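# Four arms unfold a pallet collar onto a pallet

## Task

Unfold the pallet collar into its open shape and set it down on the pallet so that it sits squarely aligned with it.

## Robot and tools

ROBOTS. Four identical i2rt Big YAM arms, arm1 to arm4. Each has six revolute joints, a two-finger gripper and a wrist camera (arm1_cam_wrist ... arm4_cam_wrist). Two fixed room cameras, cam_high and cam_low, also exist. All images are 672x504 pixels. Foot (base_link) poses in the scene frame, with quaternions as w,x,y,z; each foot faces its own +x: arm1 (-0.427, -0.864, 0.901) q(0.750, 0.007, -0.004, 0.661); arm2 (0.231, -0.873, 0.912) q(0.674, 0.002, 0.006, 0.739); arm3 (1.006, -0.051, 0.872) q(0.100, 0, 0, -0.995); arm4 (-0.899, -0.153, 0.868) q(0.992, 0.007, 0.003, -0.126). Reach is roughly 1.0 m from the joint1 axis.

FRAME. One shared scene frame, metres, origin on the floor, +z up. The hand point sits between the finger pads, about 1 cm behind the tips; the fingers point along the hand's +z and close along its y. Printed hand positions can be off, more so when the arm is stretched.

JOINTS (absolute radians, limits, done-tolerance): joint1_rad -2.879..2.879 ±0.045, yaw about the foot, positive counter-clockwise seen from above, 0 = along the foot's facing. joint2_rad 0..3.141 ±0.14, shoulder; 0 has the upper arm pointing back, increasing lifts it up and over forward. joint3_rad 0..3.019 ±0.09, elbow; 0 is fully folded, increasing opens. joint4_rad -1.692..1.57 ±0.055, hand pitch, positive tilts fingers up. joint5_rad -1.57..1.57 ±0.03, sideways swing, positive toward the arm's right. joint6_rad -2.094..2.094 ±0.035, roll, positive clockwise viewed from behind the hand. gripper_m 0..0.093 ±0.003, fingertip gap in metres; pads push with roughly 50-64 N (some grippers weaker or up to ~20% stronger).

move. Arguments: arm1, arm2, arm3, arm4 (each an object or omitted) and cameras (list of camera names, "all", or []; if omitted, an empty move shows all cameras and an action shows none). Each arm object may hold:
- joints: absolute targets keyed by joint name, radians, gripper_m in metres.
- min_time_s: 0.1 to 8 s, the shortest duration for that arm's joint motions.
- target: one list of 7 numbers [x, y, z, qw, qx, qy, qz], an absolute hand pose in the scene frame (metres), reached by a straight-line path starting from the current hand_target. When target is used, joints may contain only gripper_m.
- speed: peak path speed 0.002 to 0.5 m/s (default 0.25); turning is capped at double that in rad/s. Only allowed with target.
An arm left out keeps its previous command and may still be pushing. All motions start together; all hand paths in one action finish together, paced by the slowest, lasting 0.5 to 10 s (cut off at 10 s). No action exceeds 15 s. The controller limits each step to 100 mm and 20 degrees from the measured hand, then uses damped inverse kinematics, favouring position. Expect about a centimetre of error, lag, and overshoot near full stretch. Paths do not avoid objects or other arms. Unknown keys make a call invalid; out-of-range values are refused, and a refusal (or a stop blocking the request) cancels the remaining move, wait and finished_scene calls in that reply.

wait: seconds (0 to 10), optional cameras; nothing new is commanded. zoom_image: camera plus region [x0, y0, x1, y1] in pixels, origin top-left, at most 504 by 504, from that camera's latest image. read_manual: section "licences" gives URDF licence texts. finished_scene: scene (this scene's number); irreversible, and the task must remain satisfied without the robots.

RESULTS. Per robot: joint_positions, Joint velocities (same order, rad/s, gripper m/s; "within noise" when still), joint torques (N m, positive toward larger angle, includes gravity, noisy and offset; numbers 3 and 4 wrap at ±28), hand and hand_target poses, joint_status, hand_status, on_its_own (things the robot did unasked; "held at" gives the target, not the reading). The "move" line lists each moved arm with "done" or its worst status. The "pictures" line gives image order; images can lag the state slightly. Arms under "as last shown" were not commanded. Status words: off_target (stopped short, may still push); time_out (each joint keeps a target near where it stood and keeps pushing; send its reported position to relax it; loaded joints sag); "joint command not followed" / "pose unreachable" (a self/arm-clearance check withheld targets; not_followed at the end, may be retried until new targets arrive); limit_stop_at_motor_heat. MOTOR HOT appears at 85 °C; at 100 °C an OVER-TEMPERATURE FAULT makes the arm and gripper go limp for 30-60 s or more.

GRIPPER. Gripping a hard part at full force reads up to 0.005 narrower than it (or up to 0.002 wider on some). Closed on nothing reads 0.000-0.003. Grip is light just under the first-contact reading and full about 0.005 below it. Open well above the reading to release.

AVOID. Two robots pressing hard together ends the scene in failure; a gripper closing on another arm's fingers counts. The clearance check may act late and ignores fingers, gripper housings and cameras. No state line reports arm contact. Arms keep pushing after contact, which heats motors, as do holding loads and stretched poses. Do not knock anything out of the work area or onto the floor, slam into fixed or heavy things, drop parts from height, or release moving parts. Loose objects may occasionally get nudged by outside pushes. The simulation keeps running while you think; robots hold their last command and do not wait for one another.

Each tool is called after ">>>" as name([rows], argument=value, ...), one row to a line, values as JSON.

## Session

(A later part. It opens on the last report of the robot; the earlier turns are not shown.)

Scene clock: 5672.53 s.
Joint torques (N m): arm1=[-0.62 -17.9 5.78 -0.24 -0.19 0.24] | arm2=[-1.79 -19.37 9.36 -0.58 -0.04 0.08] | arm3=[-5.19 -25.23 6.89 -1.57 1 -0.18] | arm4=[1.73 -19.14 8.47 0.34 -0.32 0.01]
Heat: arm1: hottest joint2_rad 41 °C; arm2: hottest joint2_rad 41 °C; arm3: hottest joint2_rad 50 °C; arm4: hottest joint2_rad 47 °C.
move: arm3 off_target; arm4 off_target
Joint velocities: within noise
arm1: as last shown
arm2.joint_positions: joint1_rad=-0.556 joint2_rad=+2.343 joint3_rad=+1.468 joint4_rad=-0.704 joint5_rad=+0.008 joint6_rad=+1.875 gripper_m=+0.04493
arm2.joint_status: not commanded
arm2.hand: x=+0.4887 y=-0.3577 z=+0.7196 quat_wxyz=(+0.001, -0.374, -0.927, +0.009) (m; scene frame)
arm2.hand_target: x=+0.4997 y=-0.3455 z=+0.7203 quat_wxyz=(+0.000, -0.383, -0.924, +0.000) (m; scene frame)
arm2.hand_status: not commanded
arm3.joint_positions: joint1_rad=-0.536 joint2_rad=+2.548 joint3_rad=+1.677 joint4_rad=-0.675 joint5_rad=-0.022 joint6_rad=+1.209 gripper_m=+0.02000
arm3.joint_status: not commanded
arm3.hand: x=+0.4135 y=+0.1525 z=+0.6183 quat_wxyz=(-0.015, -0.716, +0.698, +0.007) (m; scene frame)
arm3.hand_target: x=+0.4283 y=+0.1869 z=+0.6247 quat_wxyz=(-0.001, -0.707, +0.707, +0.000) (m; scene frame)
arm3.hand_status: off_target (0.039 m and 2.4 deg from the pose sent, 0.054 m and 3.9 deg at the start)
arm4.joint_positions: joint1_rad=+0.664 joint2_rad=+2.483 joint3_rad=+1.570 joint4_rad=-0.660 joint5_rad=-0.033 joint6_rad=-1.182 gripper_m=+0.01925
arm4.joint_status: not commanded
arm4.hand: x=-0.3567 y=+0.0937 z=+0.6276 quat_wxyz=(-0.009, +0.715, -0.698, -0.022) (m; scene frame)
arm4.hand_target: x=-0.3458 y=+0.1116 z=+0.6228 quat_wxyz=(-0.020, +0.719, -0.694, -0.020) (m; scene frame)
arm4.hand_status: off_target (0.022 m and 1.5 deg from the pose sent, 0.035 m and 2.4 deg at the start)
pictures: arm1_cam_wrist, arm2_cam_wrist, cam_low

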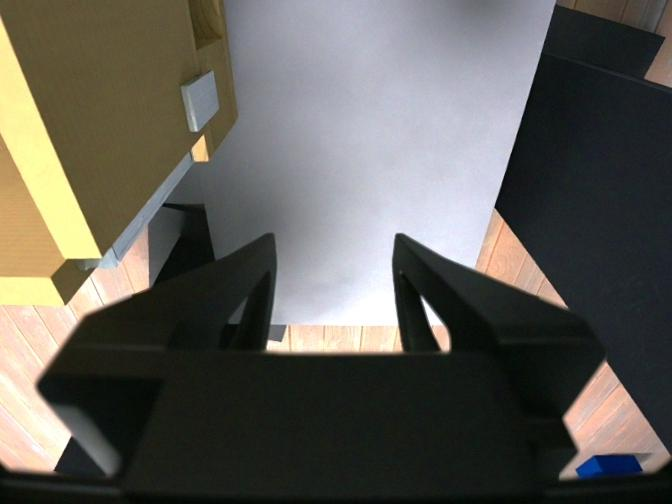

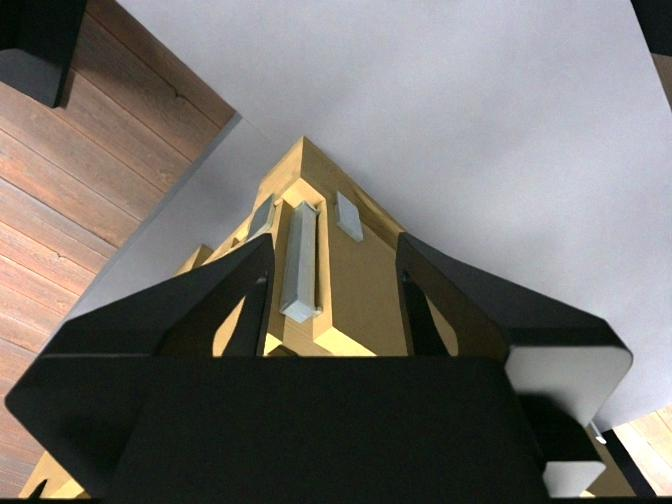

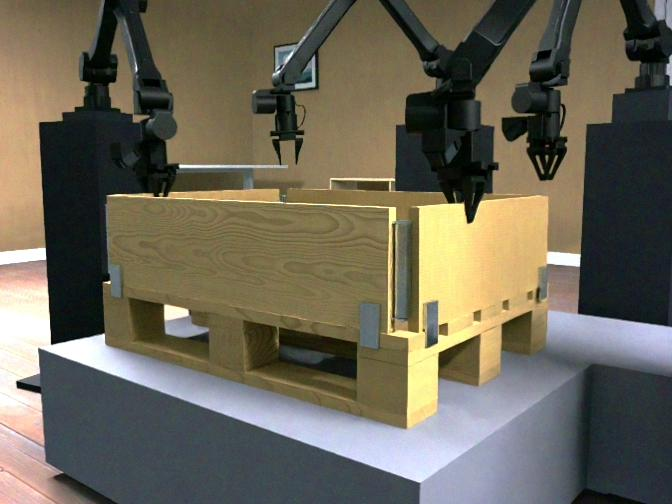

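>>> move(arm3={"target": [0.4135, 0.1525, 0.600, -0.015, -0.716, 0.698, 0.007], "speed": 0.05}, arm4={"target": [-0.3567, 0.0937, 0.610, -0.009, 0.715, -0.698, -0.022], "speed": 0.05}, cameras=["all"])

>>> zoom_image(camera="cam_low", region=[480, 220, 570, 320])

>>> zoom_image(camera="cam_low", region=[90, 220, 190, 320])

>>> zoom_image(camera="cam_low", region=[340, 270, 440, 370])

>>> zoom_image(camera="arm3_cam_wrist", region=[0, 300, 160, 504])

>>> zoom_image(camera="arm4_cam_wrist", region=[520, 300, 672, 504])

>>> zoom_image(camera="arm2_cam_wrist", region=[220, 120, 400, 260])

Scene clock: 5687.57 s.
Joint torques (N m): arm1=[-0.62 -17.85 5.76 -0.25 -0.19 0.24] | arm2=[-1.61 -19.08 9.24 -0.62 -0.07 0.06] | arm3=[-1.67 -21.13 7.24 0.75 0.22 0.07] | arm4=[0.56 -18.61 5.68 0.99 -0.15 -0.09]
Heat: arm1: hottest joint2_rad 41 °C; arm2: hottest joint2_rad 41 °C; arm3: hottest joint2_rad 53 °C; arm4: hottest joint2_rad 50 °C.
move: arm3 off_target; arm4 off_target
Joint velocities: within noise
arm1, arm2: as last shown
arm3.joint_positions: joint1_rad=-0.532 joint2_rad=+2.549 joint3_rad=+1.677 joint4_rad=-0.665 joint5_rad=-0.023 joint6_rad=+1.211 gripper_m=+0.01999
arm3.joint_status: not commanded
arm3.hand: x=+0.4105 y=+0.1507 z=+0.6179 quat_wxyz=(-0.018, -0.717, +0.697, +0.011) (m; scene frame)
arm3.hand_target: x=+0.4141 y=+0.1522 z=+0.6004 quat_wxyz=(-0.015, -0.716, +0.698, +0.007) (m; scene frame)
arm3.hand_status: off_target (0.018 m and 0.5 deg from the pose sent, 0.018 m and 0.0 deg at the start)
arm4.joint_positions: joint1_rad=+0.664 joint2_rad=+2.483 joint3_rad=+1.570 joint4_rad=-0.660 joint5_rad=-0.032 joint6_rad=-1.182 gripper_m=+0.01925
arm4.joint_status: not commanded
arm4.hand: x=-0.3566 y=+0.0937 z=+0.6276 quat_wxyz=(-0.009, +0.715, -0.698, -0.022) (m; scene frame)
arm4.hand_target: x=-0.3572 y=+0.0934 z=+0.6105 quat_wxyz=(-0.009, +0.715, -0.698, -0.022) (m; scene frame)
arm4.hand_status: off_target (0.018 m and 0.1 deg from the pose sent, 0.018 m and 0.1 deg at the start)
pictures: arm1_cam_wrist, arm2_cam_wrist, arm3_cam_wrist, arm4_cam_wrist, cam_high, cam_low

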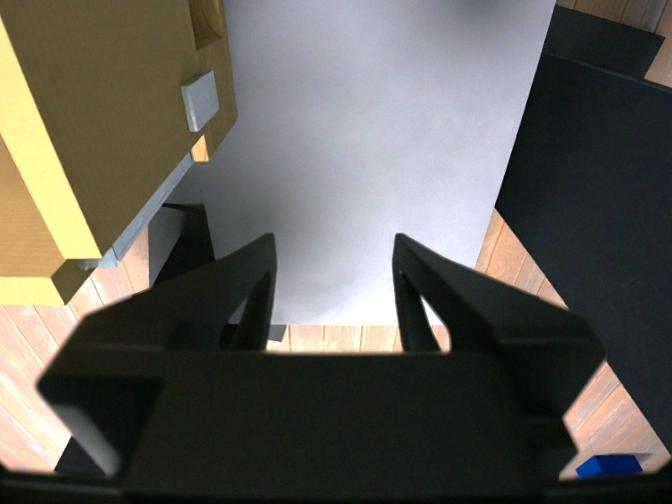

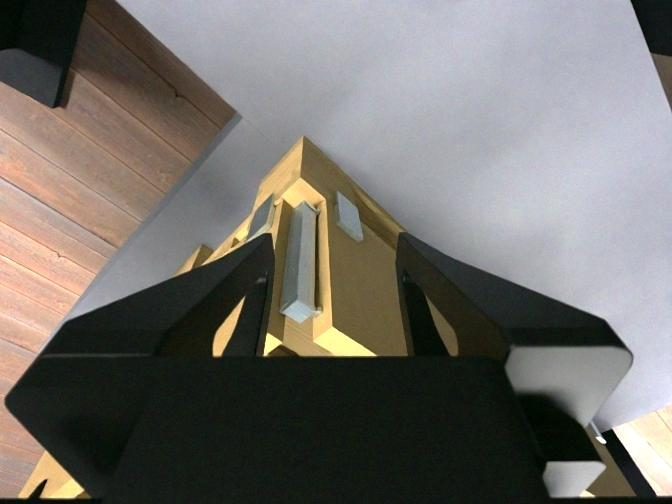

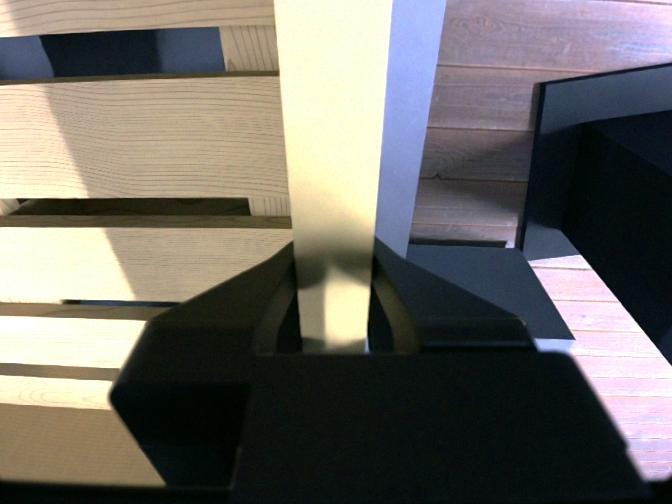

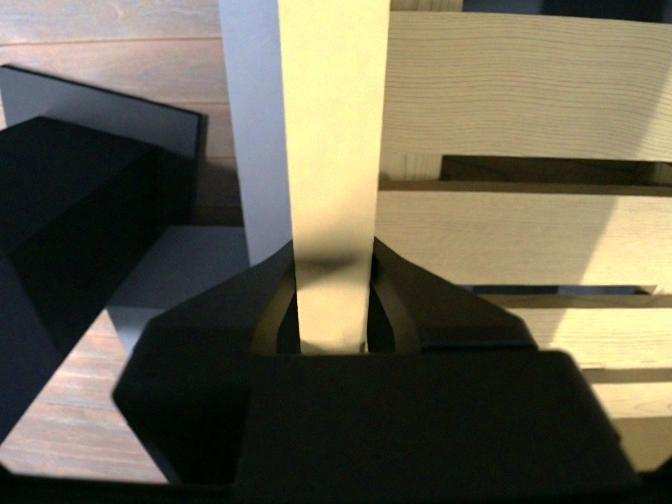

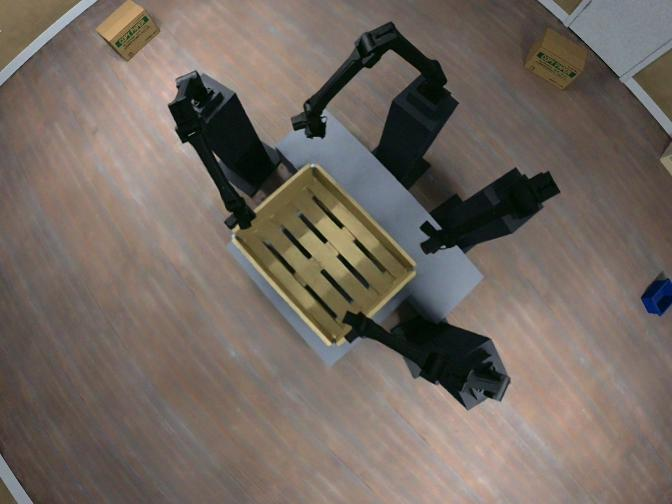

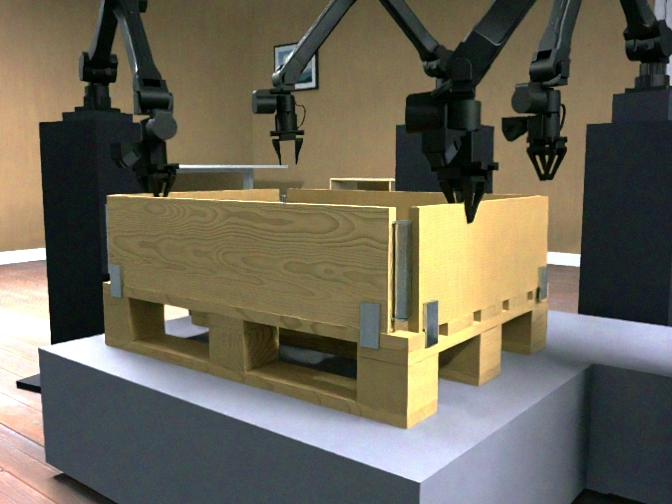

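Scaled by 5.040 from the camera's 672x504 image, which has a finer 960x720 frame.

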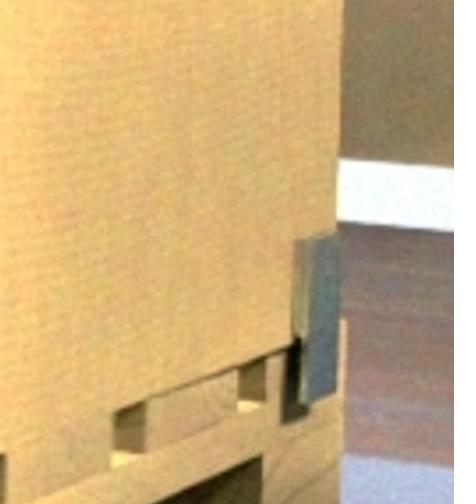

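Scaled by 5.040 from the camera's 672x504 image, which has a finer 960x720 frame.

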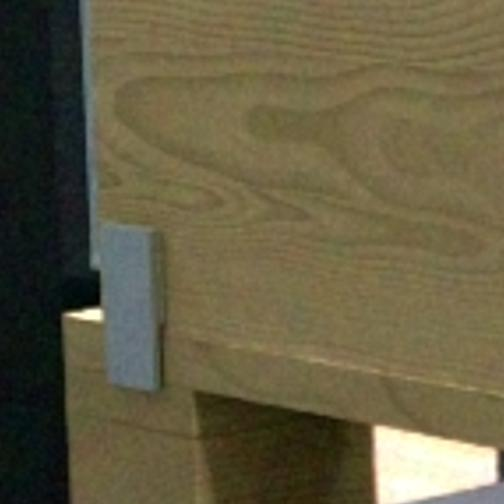

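Scaled by 5.040 from the camera's 672x504 image, which has a finer 960x720 frame.

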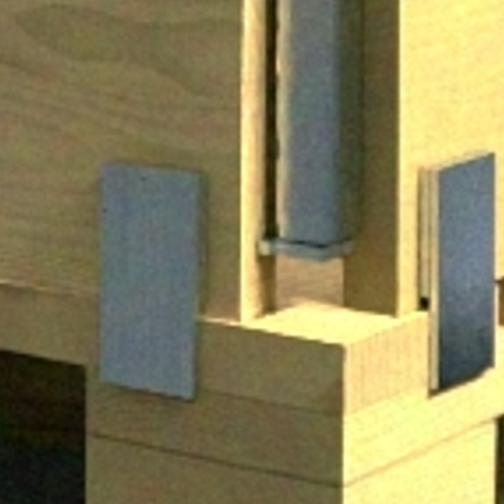

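Scaled by 2.471 from the camera's 672x504 image, which has a finer 960x720 frame.

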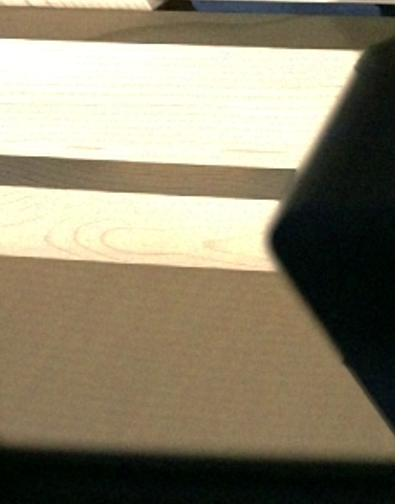

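Scaled by 2.471 from the camera's 672x504 image, which has a finer 960x720 frame.

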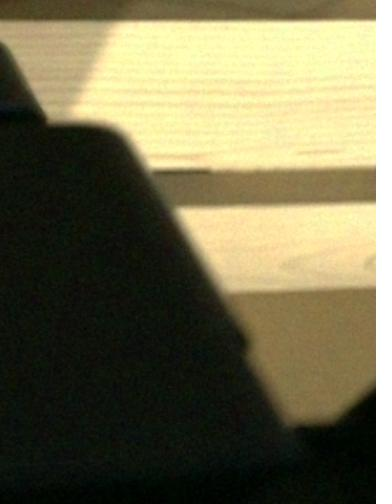

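Scaled by 2.800 from the camera's 672x504 image, which has a finer 960x720 frame.

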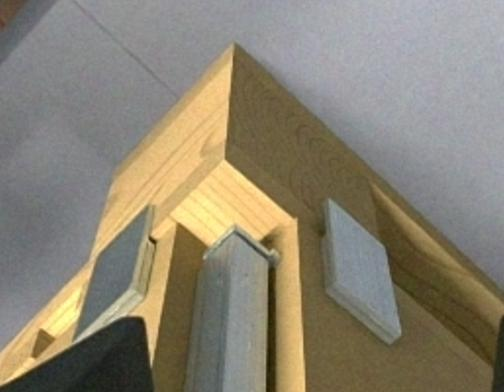

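>>> move(arm3={"joints": {"gripper_m": 0.05}}, arm4={"joints": {"gripper_m": 0.05}}, cameras=[])

>>> move(arm3={"target": [0.412, 0.152, 0.76, -0.01, -0.716, 0.698, 0.007], "speed": 0.12}, arm4={"target": [-0.357, 0.0937, 0.76, -0.009, 0.715, -0.698, -0.022], "speed": 0.12}, cameras=["all"])

>>> zoom_image(camera="cam_low", region=[480, 220, 570, 320])

>>> zoom_image(camera="cam_low", region=[90, 220, 190, 320])

>>> zoom_image(camera="cam_low", region=[340, 270, 440, 370])

>>> zoom_image(camera="cam_low", region=[180, 250, 350, 350])

Scene clock: 5702.37 s.
Joint torques (N m): arm1=[-0.67 -17.9 5.78 -0.25 -0.19 0.24] | arm2=[-1.85 -19.49 9.33 -0.68 -0.02 0.04] | arm3=[-0.97 -20.95 7.25 0.84 0.24 0.07] | arm4=[0.38 -19.14 5.7 0.5 -0.15 -0.08]
Heat: arm1: hottest joint2_rad 41 °C; arm2: hottest joint2_rad 41 °C; arm3: hottest joint2_rad 54 °C; arm4: hottest joint2_rad 52 °C.
move: arm3 done; arm4 done
Joint velocities: within noise
arm1, arm2: as last shown
arm3.joint_positions: joint1_rad=-0.532 joint2_rad=+2.549 joint3_rad=+1.677 joint4_rad=-0.664 joint5_rad=-0.023 joint6_rad=+1.211 gripper_m=+0.04986
arm3.joint_status: all done
arm3.hand: x=+0.4104 y=+0.1508 z=+0.6179 quat_wxyz=(-0.018, -0.717, +0.697, +0.011) (m; scene frame)
arm3.hand_target: x=+0.4140 y=+0.1523 z=+0.6006 quat_wxyz=(-0.015, -0.716, +0.698, +0.007) (m; scene frame)
arm3.hand_status: not commanded
arm4.joint_positions: joint1_rad=+0.664 joint2_rad=+2.484 joint3_rad=+1.570 joint4_rad=-0.644 joint5_rad=-0.032 joint6_rad=-1.182 gripper_m=+0.04984
arm4.joint_status: all done
arm4.hand: x=-0.3532 y=+0.0951 z=+0.6274 quat_wxyz=(-0.015, +0.715, -0.698, -0.019) (m; scene frame)
arm4.hand_target: x=-0.3571 y=+0.0934 z=+0.6105 quat_wxyz=(-0.009, +0.715, -0.698, -0.022) (m; scene frame)
arm4.hand_status: not commanded
pictures: none
No camera images: "cameras" was empty.

Scene clock: 5704.47 s.
Joint torques (N m): arm1=[-0.62 -17.9 5.76 -0.25 -0.19 0.25] | arm2=[-1.61 -19.37 9.35 -0.65 -0.06 0.08] | arm3=[-0.73 -24.06 6.57 -0.21 0.25 0.11] | arm4=[0.67 -20.78 5.6 -0.06 -0.15 -0.05]
Heat: arm1: hottest joint2_rad 41 °C; arm2: hottest joint2_rad 41 °C; arm3: hottest joint2_rad 54 °C; arm4: hottest joint2_rad 52 °C.
move: arm3 done; arm4 done
Joint velocities: within noise
arm1, arm2: as last shown
arm3.joint_positions: joint1_rad=-0.532 joint2_rad=+2.294 joint3_rad=+1.630 joint4_rad=-0.874 joint5_rad=-0.015 joint6_rad=+1.211 gripper_m=+0.04994
arm3.joint_status: not commanded
arm3.hand: x=+0.4068 y=+0.1536 z=+0.7589 quat_wxyz=(-0.014, -0.717, +0.697, +0.012) (m; scene frame)
arm3.hand_target: x=+0.4119 y=+0.1520 z=+0.7600 quat_wxyz=(-0.010, -0.716, +0.698, +0.007) (m; scene frame)
arm3.hand_status: done (0.006 m and 0.8 deg from the pose sent, 0.142 m and 1.0 deg at the start)
arm4.joint_positions: joint1_rad=+0.664 joint2_rad=+2.235 joint3_rad=+1.520 joint4_rad=-0.851 joint5_rad=-0.032 joint6_rad=-1.182 gripper_m=+0.04993
arm4.joint_status: not commanded
arm4.hand: x=-0.3536 y=+0.0929 z=+0.7581 quat_wxyz=(-0.012, +0.715, -0.698, -0.020) (m; scene frame)
arm4.hand_target: x=-0.3569 y=+0.0936 z=+0.7600 quat_wxyz=(-0.009, +0.715, -0.698, -0.022) (m; scene frame)
arm4.hand_status: done (0.004 m and 0.4 deg from the pose sent, 0.133 m and 0.8 deg at the start)
pictures: arm1_cam_wrist, arm2_cam_wrist, arm3_cam_wrist, arm4_cam_wrist, cam_high, cam_low

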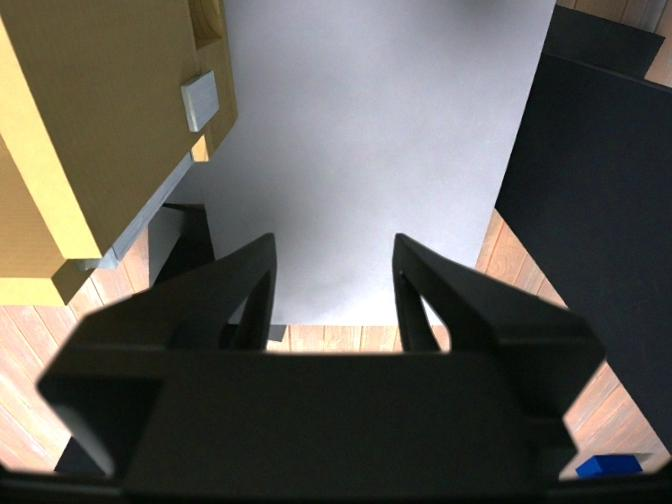

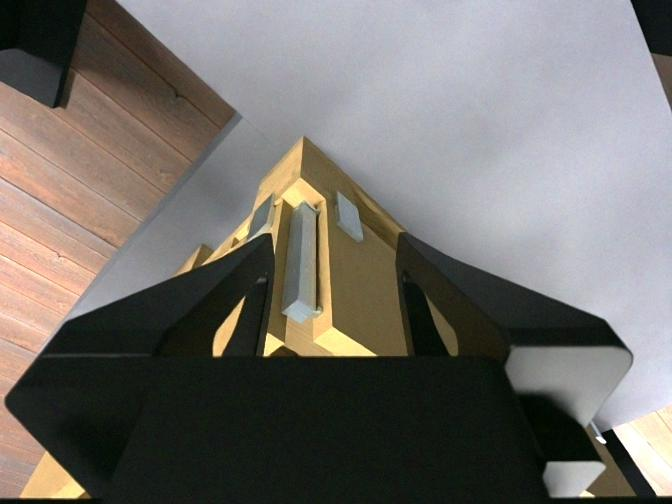

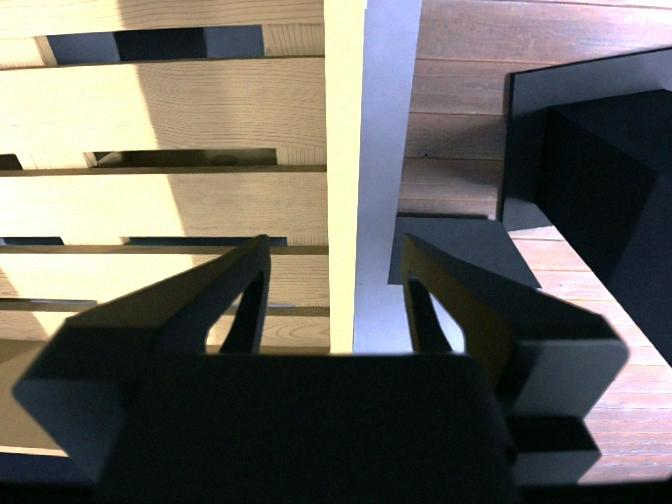

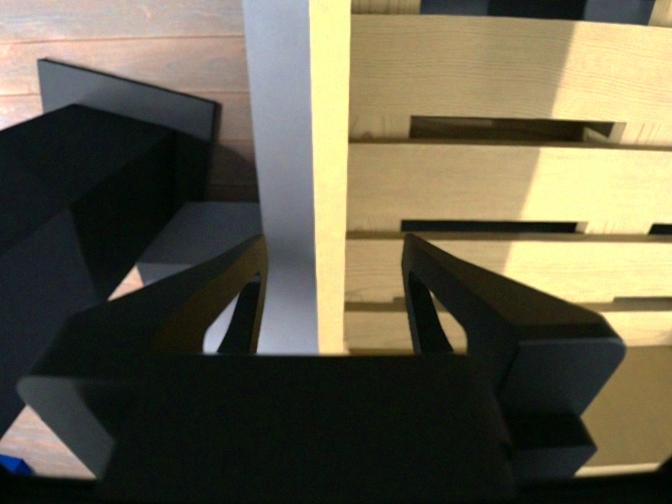

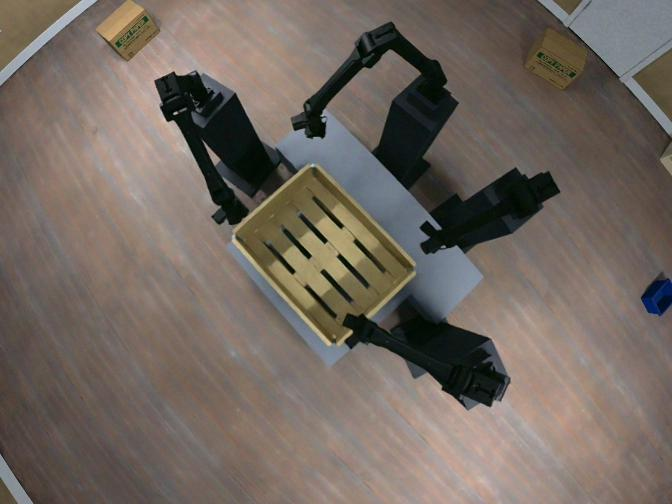

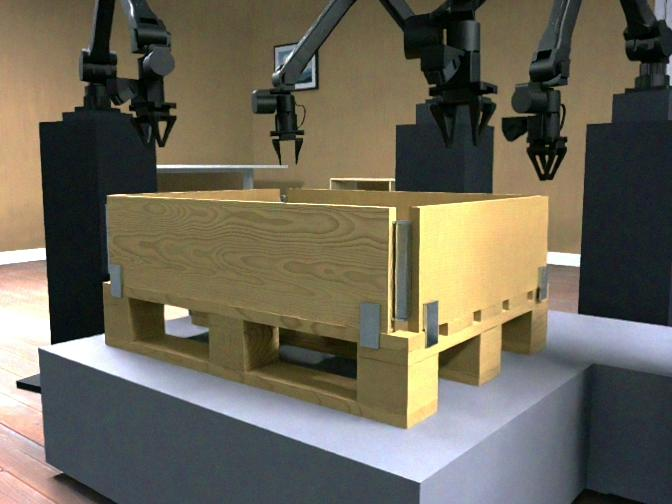

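Scaled by 5.040 from the camera's 672x504 image, which has a finer 960x720 frame.

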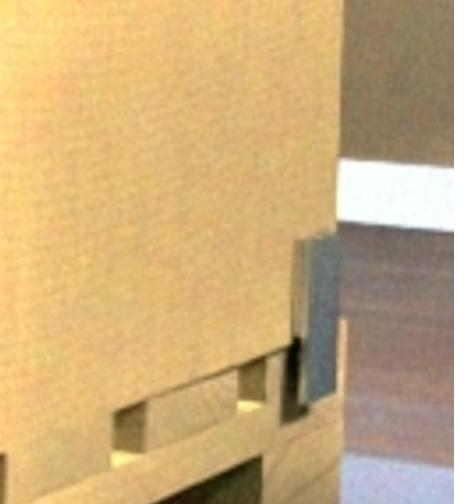

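Scaled by 5.040 from the camera's 672x504 image, which has a finer 960x720 frame.

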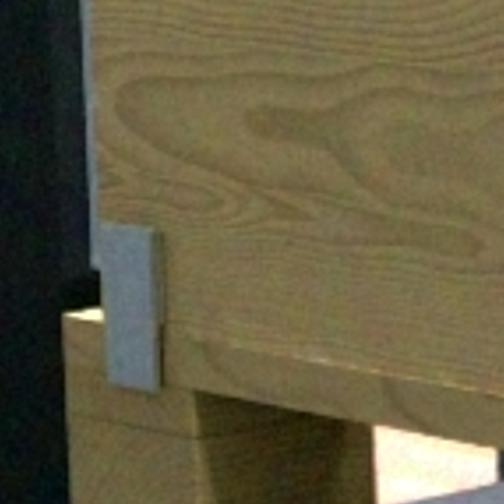

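Scaled by 5.040 from the camera's 672x504 image, which has a finer 960x720 frame.

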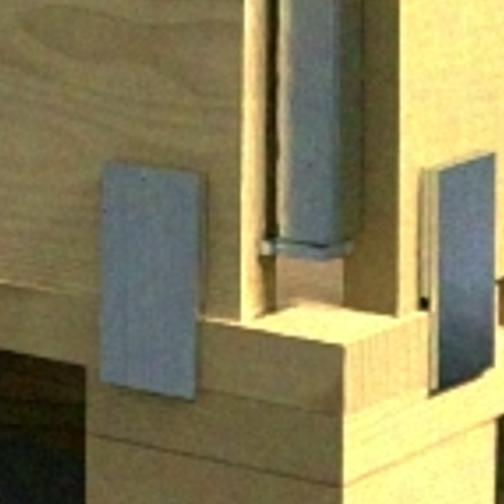

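Scaled by 2.965 from the camera's 672x504 image, which has a finer 960x720 frame.

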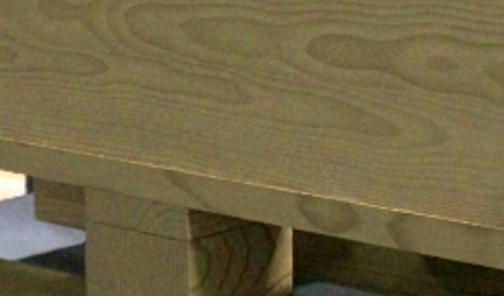

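>>> zoom_image(camera="cam_low", region=[500, 170, 570, 310])

>>> zoom_image(camera="cam_low", region=[370, 190, 440, 350])

>>> zoom_image(camera="cam_low", region=[90, 170, 160, 310])

>>> zoom_image(camera="arm1_cam_wrist", region=[130, 100, 250, 220])

>>> zoom_image(camera="arm2_cam_wrist", region=[260, 150, 360, 250])

Scaled by 3.600 from the camera's 672x504 image, which has a finer 960x720 frame.

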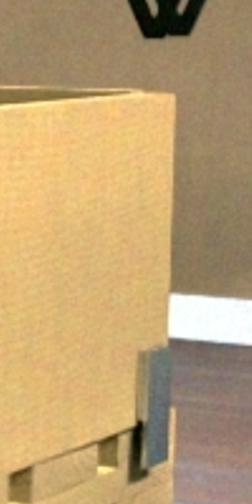

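Scaled by 3.150 from the camera's 672x504 image, which has a finer 960x720 frame.

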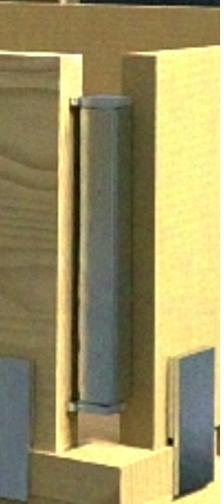

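Scaled by 3.600 from the camera's 672x504 image, which has a finer 960x720 frame.

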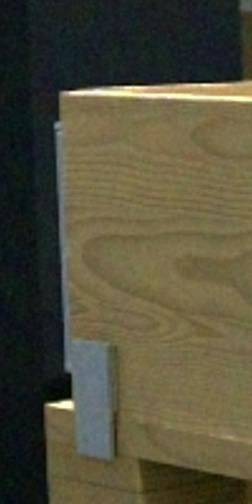

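Scaled by 4.200 from the camera's 672x504 image, which has a finer 960x720 frame.

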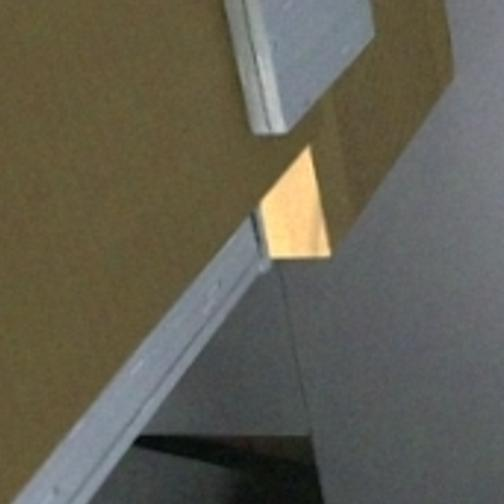

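Scaled by 5.040 from the camera's 672x504 image, which has a finer 960x720 frame.

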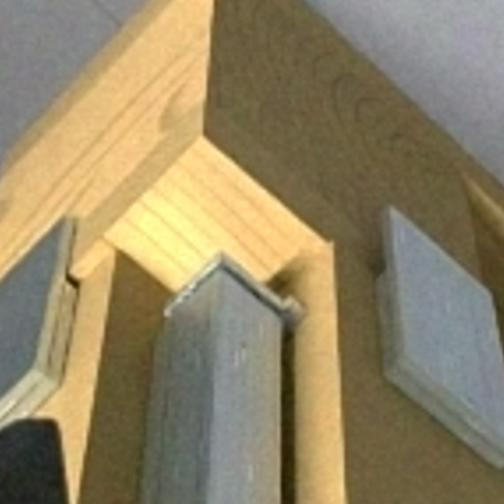

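>>> move(arm3={"target": [0.4125, 0.1515, 0.70, -0.012, -0.716, 0.698, 0.008], "speed": 0.1, "joints": {"gripper_m": 0.0}}, arm4={"target": [-0.3560, 0.0937, 0.70, -0.009, 0.715, -0.698, -0.022], "speed": 0.1, "joints": {"gripper_m": 0.0}}, cameras=["arm3_cam_wrist", "arm4_cam_wrist"])

Scene clock: 5775.97 s.
Joint torques (N m): arm1=[-0.62 -17.85 5.76 -0.24 -0.19 0.24] | arm2=[-1.67 -19.37 9.32 -0.49 -0.02 0.07] | arm3=[-1.03 -21.6 6.89 0.8 0.16 0.11] | arm4=[0.79 -18.14 6.17 0.5 -0.15 -0.07]
Heat: arm1: hottest joint2_rad 41 °C; arm2: hottest joint2_rad 41 °C; arm3: hottest joint2_rad 51 °C; arm4: hottest joint2_rad 57 °C.
move: arm3 off_target; arm4 off_target
Joint velocities: within noise
arm1, arm2: as last shown
arm3.joint_positions: joint1_rad=-0.532 joint2_rad=+2.361 joint3_rad=+1.624 joint4_rad=-0.793 joint5_rad=-0.015 joint6_rad=+1.211 gripper_m=+0.00055
arm3.joint_status: all done
arm3.hand: x=+0.4080 y=+0.1532 z=+0.7166 quat_wxyz=(-0.015, -0.717, +0.697, +0.015) (m; scene frame)
arm3.hand_target: x=+0.4129 y=+0.1513 z=+0.7002 quat_wxyz=(-0.012, -0.716, +0.698, +0.008) (m; scene frame)
arm3.hand_status: off_target (0.017 m and 0.9 deg from the pose sent, 0.059 m and 0.5 deg at the start)
arm4.joint_positions: joint1_rad=+0.664 joint2_rad=+2.302 joint3_rad=+1.520 joint4_rad=-0.768 joint5_rad=-0.032 joint6_rad=-1.182 gripper_m=+0.00027
arm4.joint_status: all done
arm4.hand: x=-0.3508 y=+0.0947 z=+0.7197 quat_wxyz=(-0.020, +0.715, -0.698, -0.017) (m; scene frame)
arm4.hand_target: x=-0.3564 y=+0.0934 z=+0.7006 quat_wxyz=(-0.009, +0.715, -0.698, -0.022) (m; scene frame)
arm4.hand_status: off_target (0.020 m and 1.3 deg from the pose sent, 0.058 m and 0.4 deg at the start)
pictures: arm3_cam_wrist, arm4_cam_wrist

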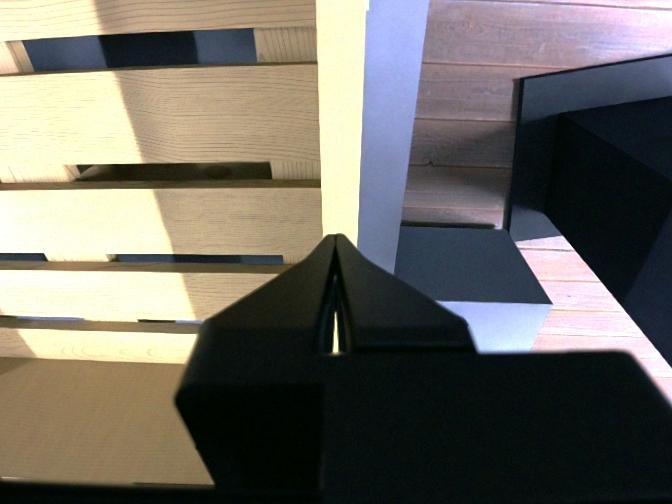

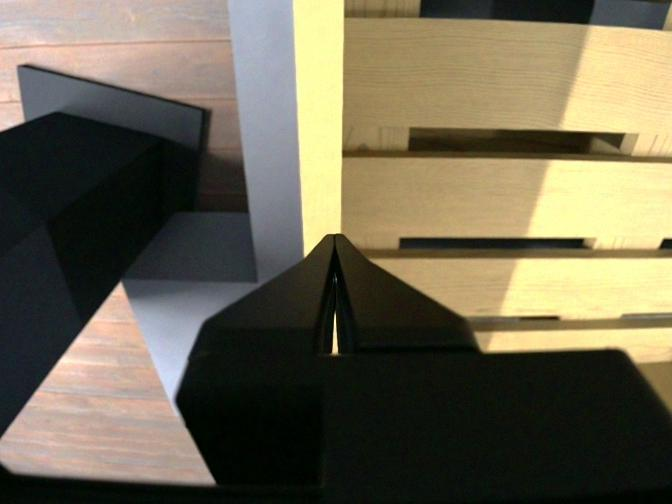

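>>> move(arm3={"target": [0.4140, 0.1515, 0.645, -0.012, -0.716, 0.698, 0.008], "speed": 0.06}, arm4={"target": [-0.3630, 0.0937, 0.645, -0.009, 0.715, -0.698, -0.022], "speed": 0.06}, cameras=["arm3_cam_wrist", "arm4_cam_wrist", "cam_low"])

>>> zoom_image(camera="cam_low", region=[90, 170, 160, 310])

>>> zoom_image(camera="cam_low", region=[180, 250, 350, 350])

Scene clock: 5787.43 s.
Joint torques (N m): arm1=[-0.67 -17.85 5.76 -0.24 -0.19 0.25] | arm2=[-1.73 -19.14 9.24 -0.58 -0.04 0.06] | arm3=[-1.49 -21.25 8.03 0.64 0.14 0.09] | arm4=[0.73 -17.44 5.87 0.55 -0.15 -0.04]
Heat: arm1: hottest joint2_rad 41 °C; arm2: hottest joint2_rad 41 °C; arm3: hottest joint2_rad 52 °C; arm4: hottest joint2_rad 55 °C.
move: arm3 off_target; arm4 off_target
Joint velocities: within noise
arm1, arm2: as last shown
arm3.joint_positions: joint1_rad=-0.532 joint2_rad=+2.460 joint3_rad=+1.624 joint4_rad=-0.715 joint5_rad=-0.015 joint6_rad=+1.211 gripper_m=+0.00055
arm3.joint_status: not commanded
arm3.hand: x=+0.4193 y=+0.1493 z=+0.6574 quat_wxyz=(-0.011, -0.717, +0.697, +0.006) (m; scene frame)
arm3.hand_target: x=+0.4145 y=+0.1513 z=+0.6453 quat_wxyz=(-0.012, -0.716, +0.698, +0.008) (m; scene frame)
arm3.hand_status: off_target (0.014 m and 0.3 deg from the pose sent, 0.072 m and 0.9 deg at the start)
arm4.joint_positions: joint1_rad=+0.664 joint2_rad=+2.395 joint3_rad=+1.520 joint4_rad=-0.674 joint5_rad=-0.032 joint6_rad=-1.182 gripper_m=+0.00027
arm4.joint_status: not commanded
arm4.hand: x=-0.3559 y=+0.0933 z=+0.6664 quat_wxyz=(-0.020, +0.715, -0.698, -0.017) (m; scene frame)
arm4.hand_target: x=-0.3635 y=+0.0932 z=+0.6457 quat_wxyz=(-0.009, +0.715, -0.698, -0.022) (m; scene frame)
arm4.hand_status: off_target (0.023 m and 1.4 deg from the pose sent, 0.076 m and 1.3 deg at the start)
pictures: arm3_cam_wrist, arm4_cam_wrist, cam_low

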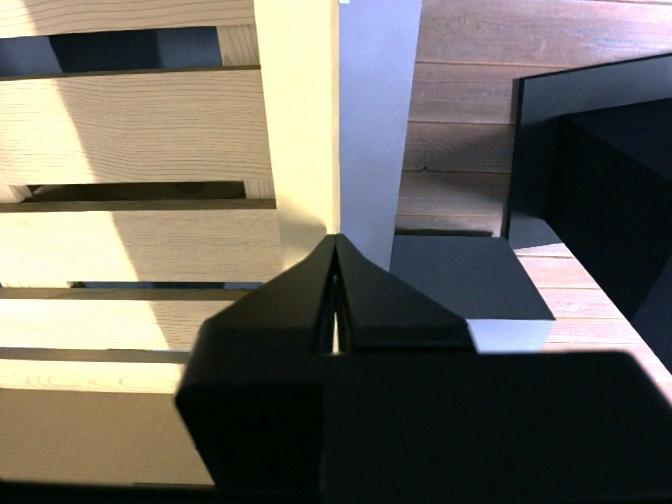

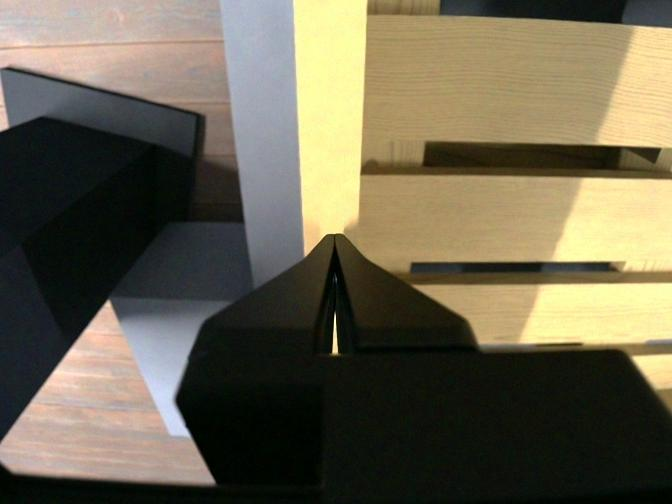

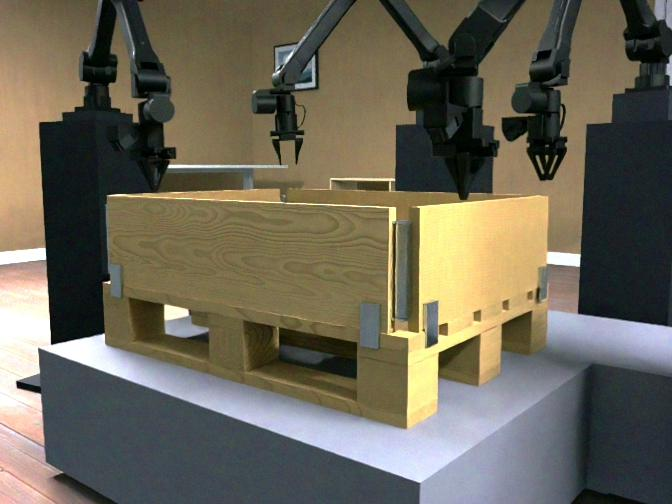

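Scaled by 3.600 from the camera's 672x504 image, which has a finer 960x720 frame.

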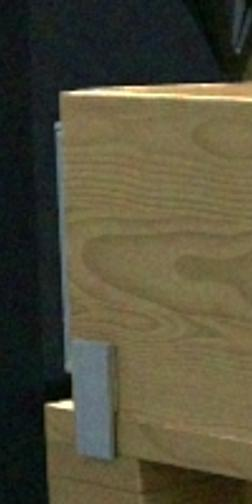

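Scaled by 2.965 from the camera's 672x504 image, which has a finer 960x720 frame.

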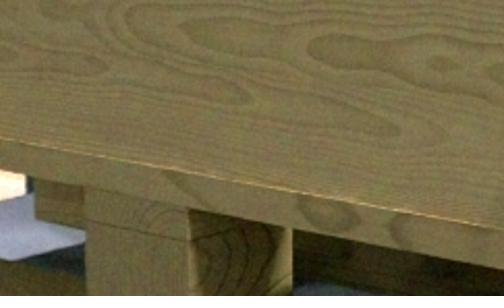

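>>> move(arm3={"target": [0.4193, 0.1493, 0.80, -0.011, -0.717, 0.697, 0.006], "speed": 0.15}, arm4={"target": [-0.3559, 0.0933, 0.80, -0.020, 0.715, -0.698, -0.017], "speed": 0.15}, cameras=["all"])

>>> zoom_image(camera="cam_low", region=[90, 240, 180, 320])

>>> zoom_image(camera="cam_low", region=[430, 250, 570, 340])

>>> zoom_image(camera="arm3_cam_wrist", region=[0, 240, 340, 504])

>>> zoom_image(camera="arm4_cam_wrist", region=[332, 240, 672, 504])

Scene clock: 5806.10 s.
Joint torques (N m): arm1=[-0.62 -17.85 5.78 -0.24 -0.19 0.24] | arm2=[-1.73 -19.37 9.37 -0.57 -0.04 0.08] | arm3=[-1.55 -23.71 6.65 -0.24 0.13 0.07] | arm4=[0.62 -20.13 6.68 -0.05 -0.11 -0.04]
Heat: arm1: hottest joint2_rad 41 °C; arm2: hottest joint2_rad 41 °C; arm3: hottest joint2_rad 54 °C; arm4: hottest joint2_rad 53 °C.
move: arm3 done; arm4 done
Joint velocities: within noise
arm1, arm2: as last shown
arm3.joint_positions: joint1_rad=-0.532 joint2_rad=+2.215 joint3_rad=+1.606 joint4_rad=-0.930 joint5_rad=-0.015 joint6_rad=+1.211 gripper_m=+0.00055
arm3.joint_status: not commanded
arm3.hand: x=+0.4142 y=+0.1510 z=+0.7987 quat_wxyz=(-0.014, -0.717, +0.697, +0.012) (m; scene frame)
arm3.hand_target: x=+0.4193 y=+0.1493 z=+0.8000 quat_wxyz=(-0.011, -0.717, +0.697, +0.006) (m; scene frame)
arm3.hand_status: done (0.006 m and 0.7 deg from the pose sent, 0.143 m and 0.1 deg at the start)
arm4.joint_positions: joint1_rad=+0.664 joint2_rad=+2.159 joint3_rad=+1.497 joint4_rad=-0.891 joint5_rad=-0.032 joint6_rad=-1.182 gripper_m=+0.00027
arm4.joint_status: not commanded
arm4.hand: x=-0.3572 y=+0.0908 z=+0.7947 quat_wxyz=(-0.018, +0.715, -0.698, -0.018) (m; scene frame)
arm4.hand_target: x=-0.3560 y=+0.0932 z=+0.7999 quat_wxyz=(-0.020, +0.715, -0.698, -0.017) (m; scene frame)
arm4.hand_status: done (0.006 m and 0.2 deg from the pose sent, 0.134 m and 0.0 deg at the start)
pictures: arm1_cam_wrist, arm2_cam_wrist, arm3_cam_wrist, arm4_cam_wrist, cam_high, cam_low

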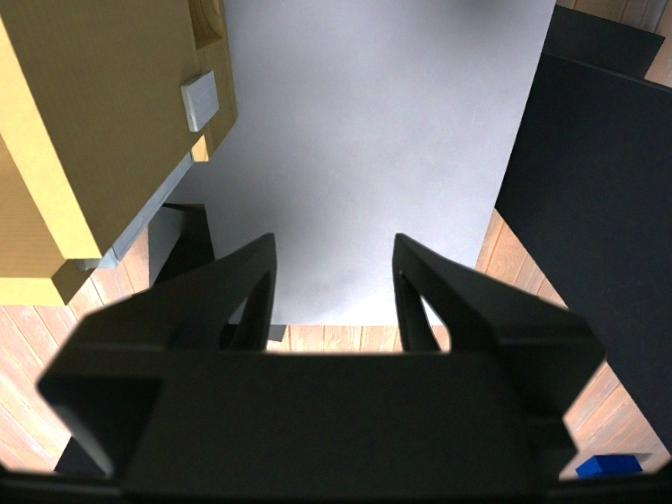

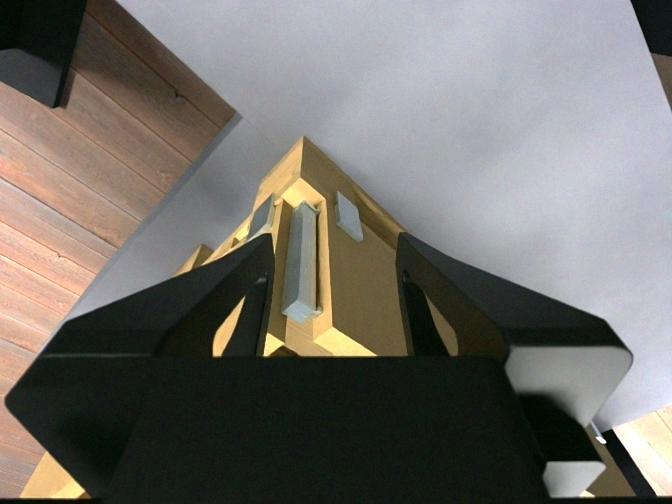

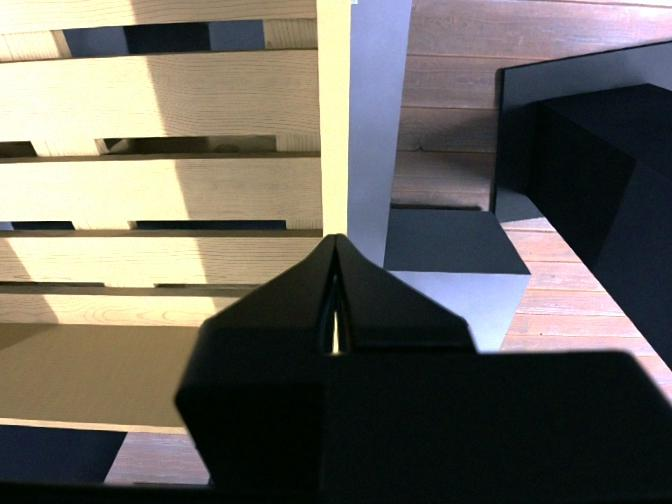

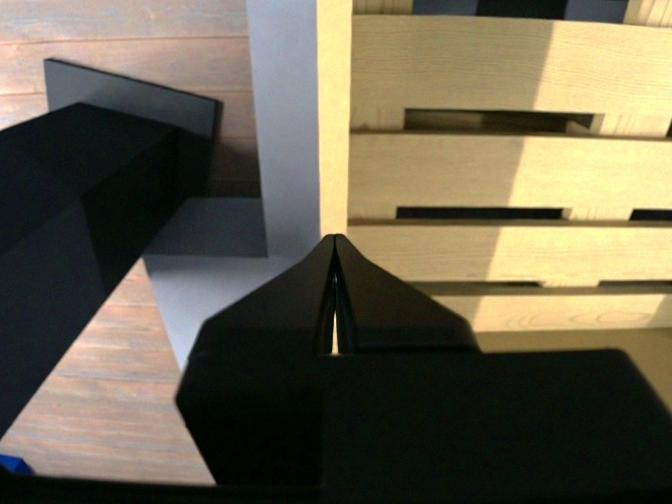

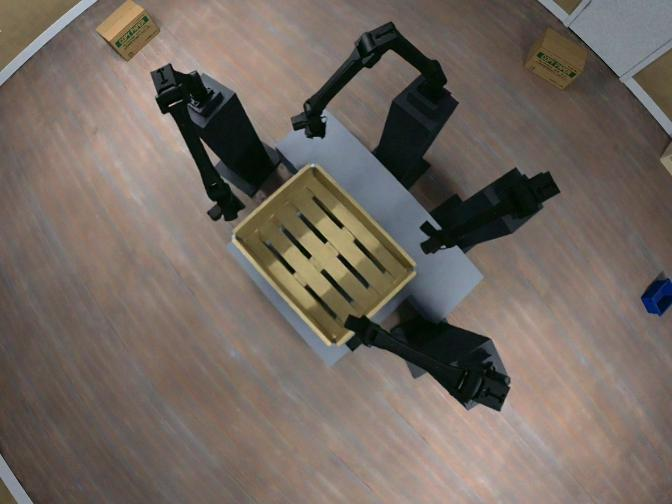

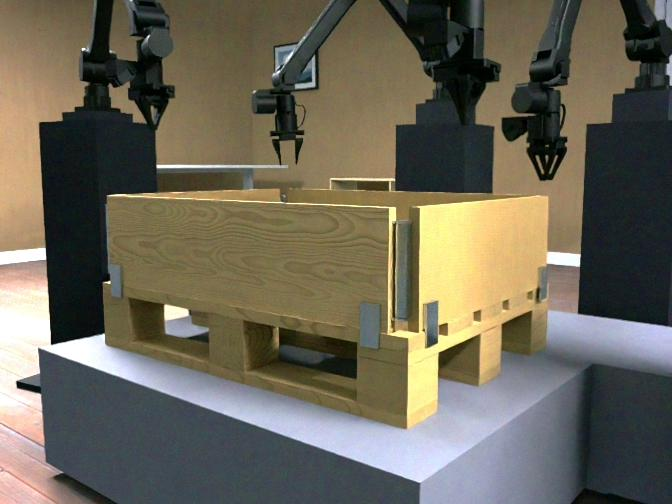

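Scaled by 5.600 from the camera's 672x504 image, which has a finer 960x720 frame.

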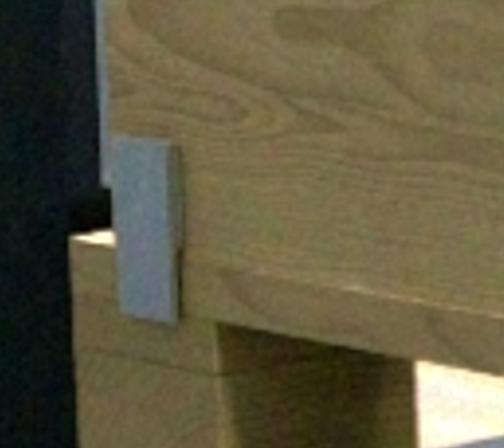

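Scaled by 3.600 from the camera's 672x504 image, which has a finer 960x720 frame.

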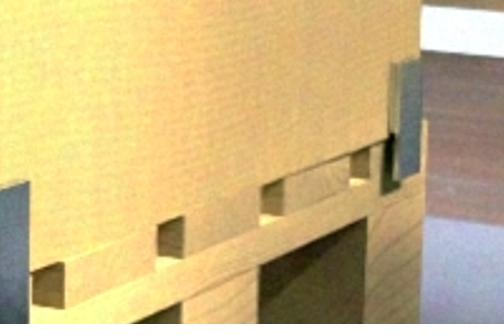

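Scaled by 1.482 from the camera's 672x504 image, which has a finer 960x720 frame.

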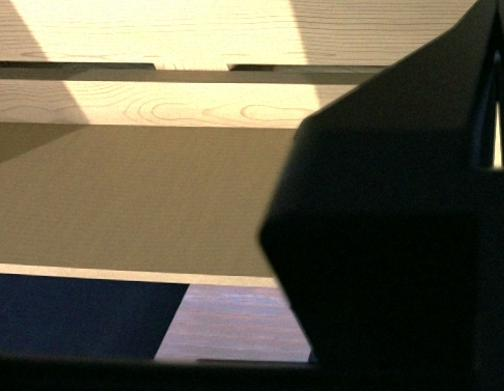

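Scaled by 1.482 from the camera's 672x504 image, which has a finer 960x720 frame.

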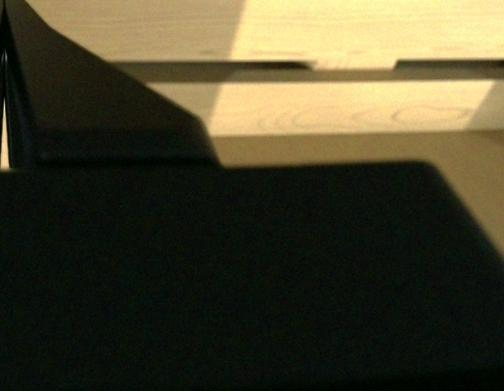

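>>> finished_scene(scene=1)

The scene is finished: the task was done.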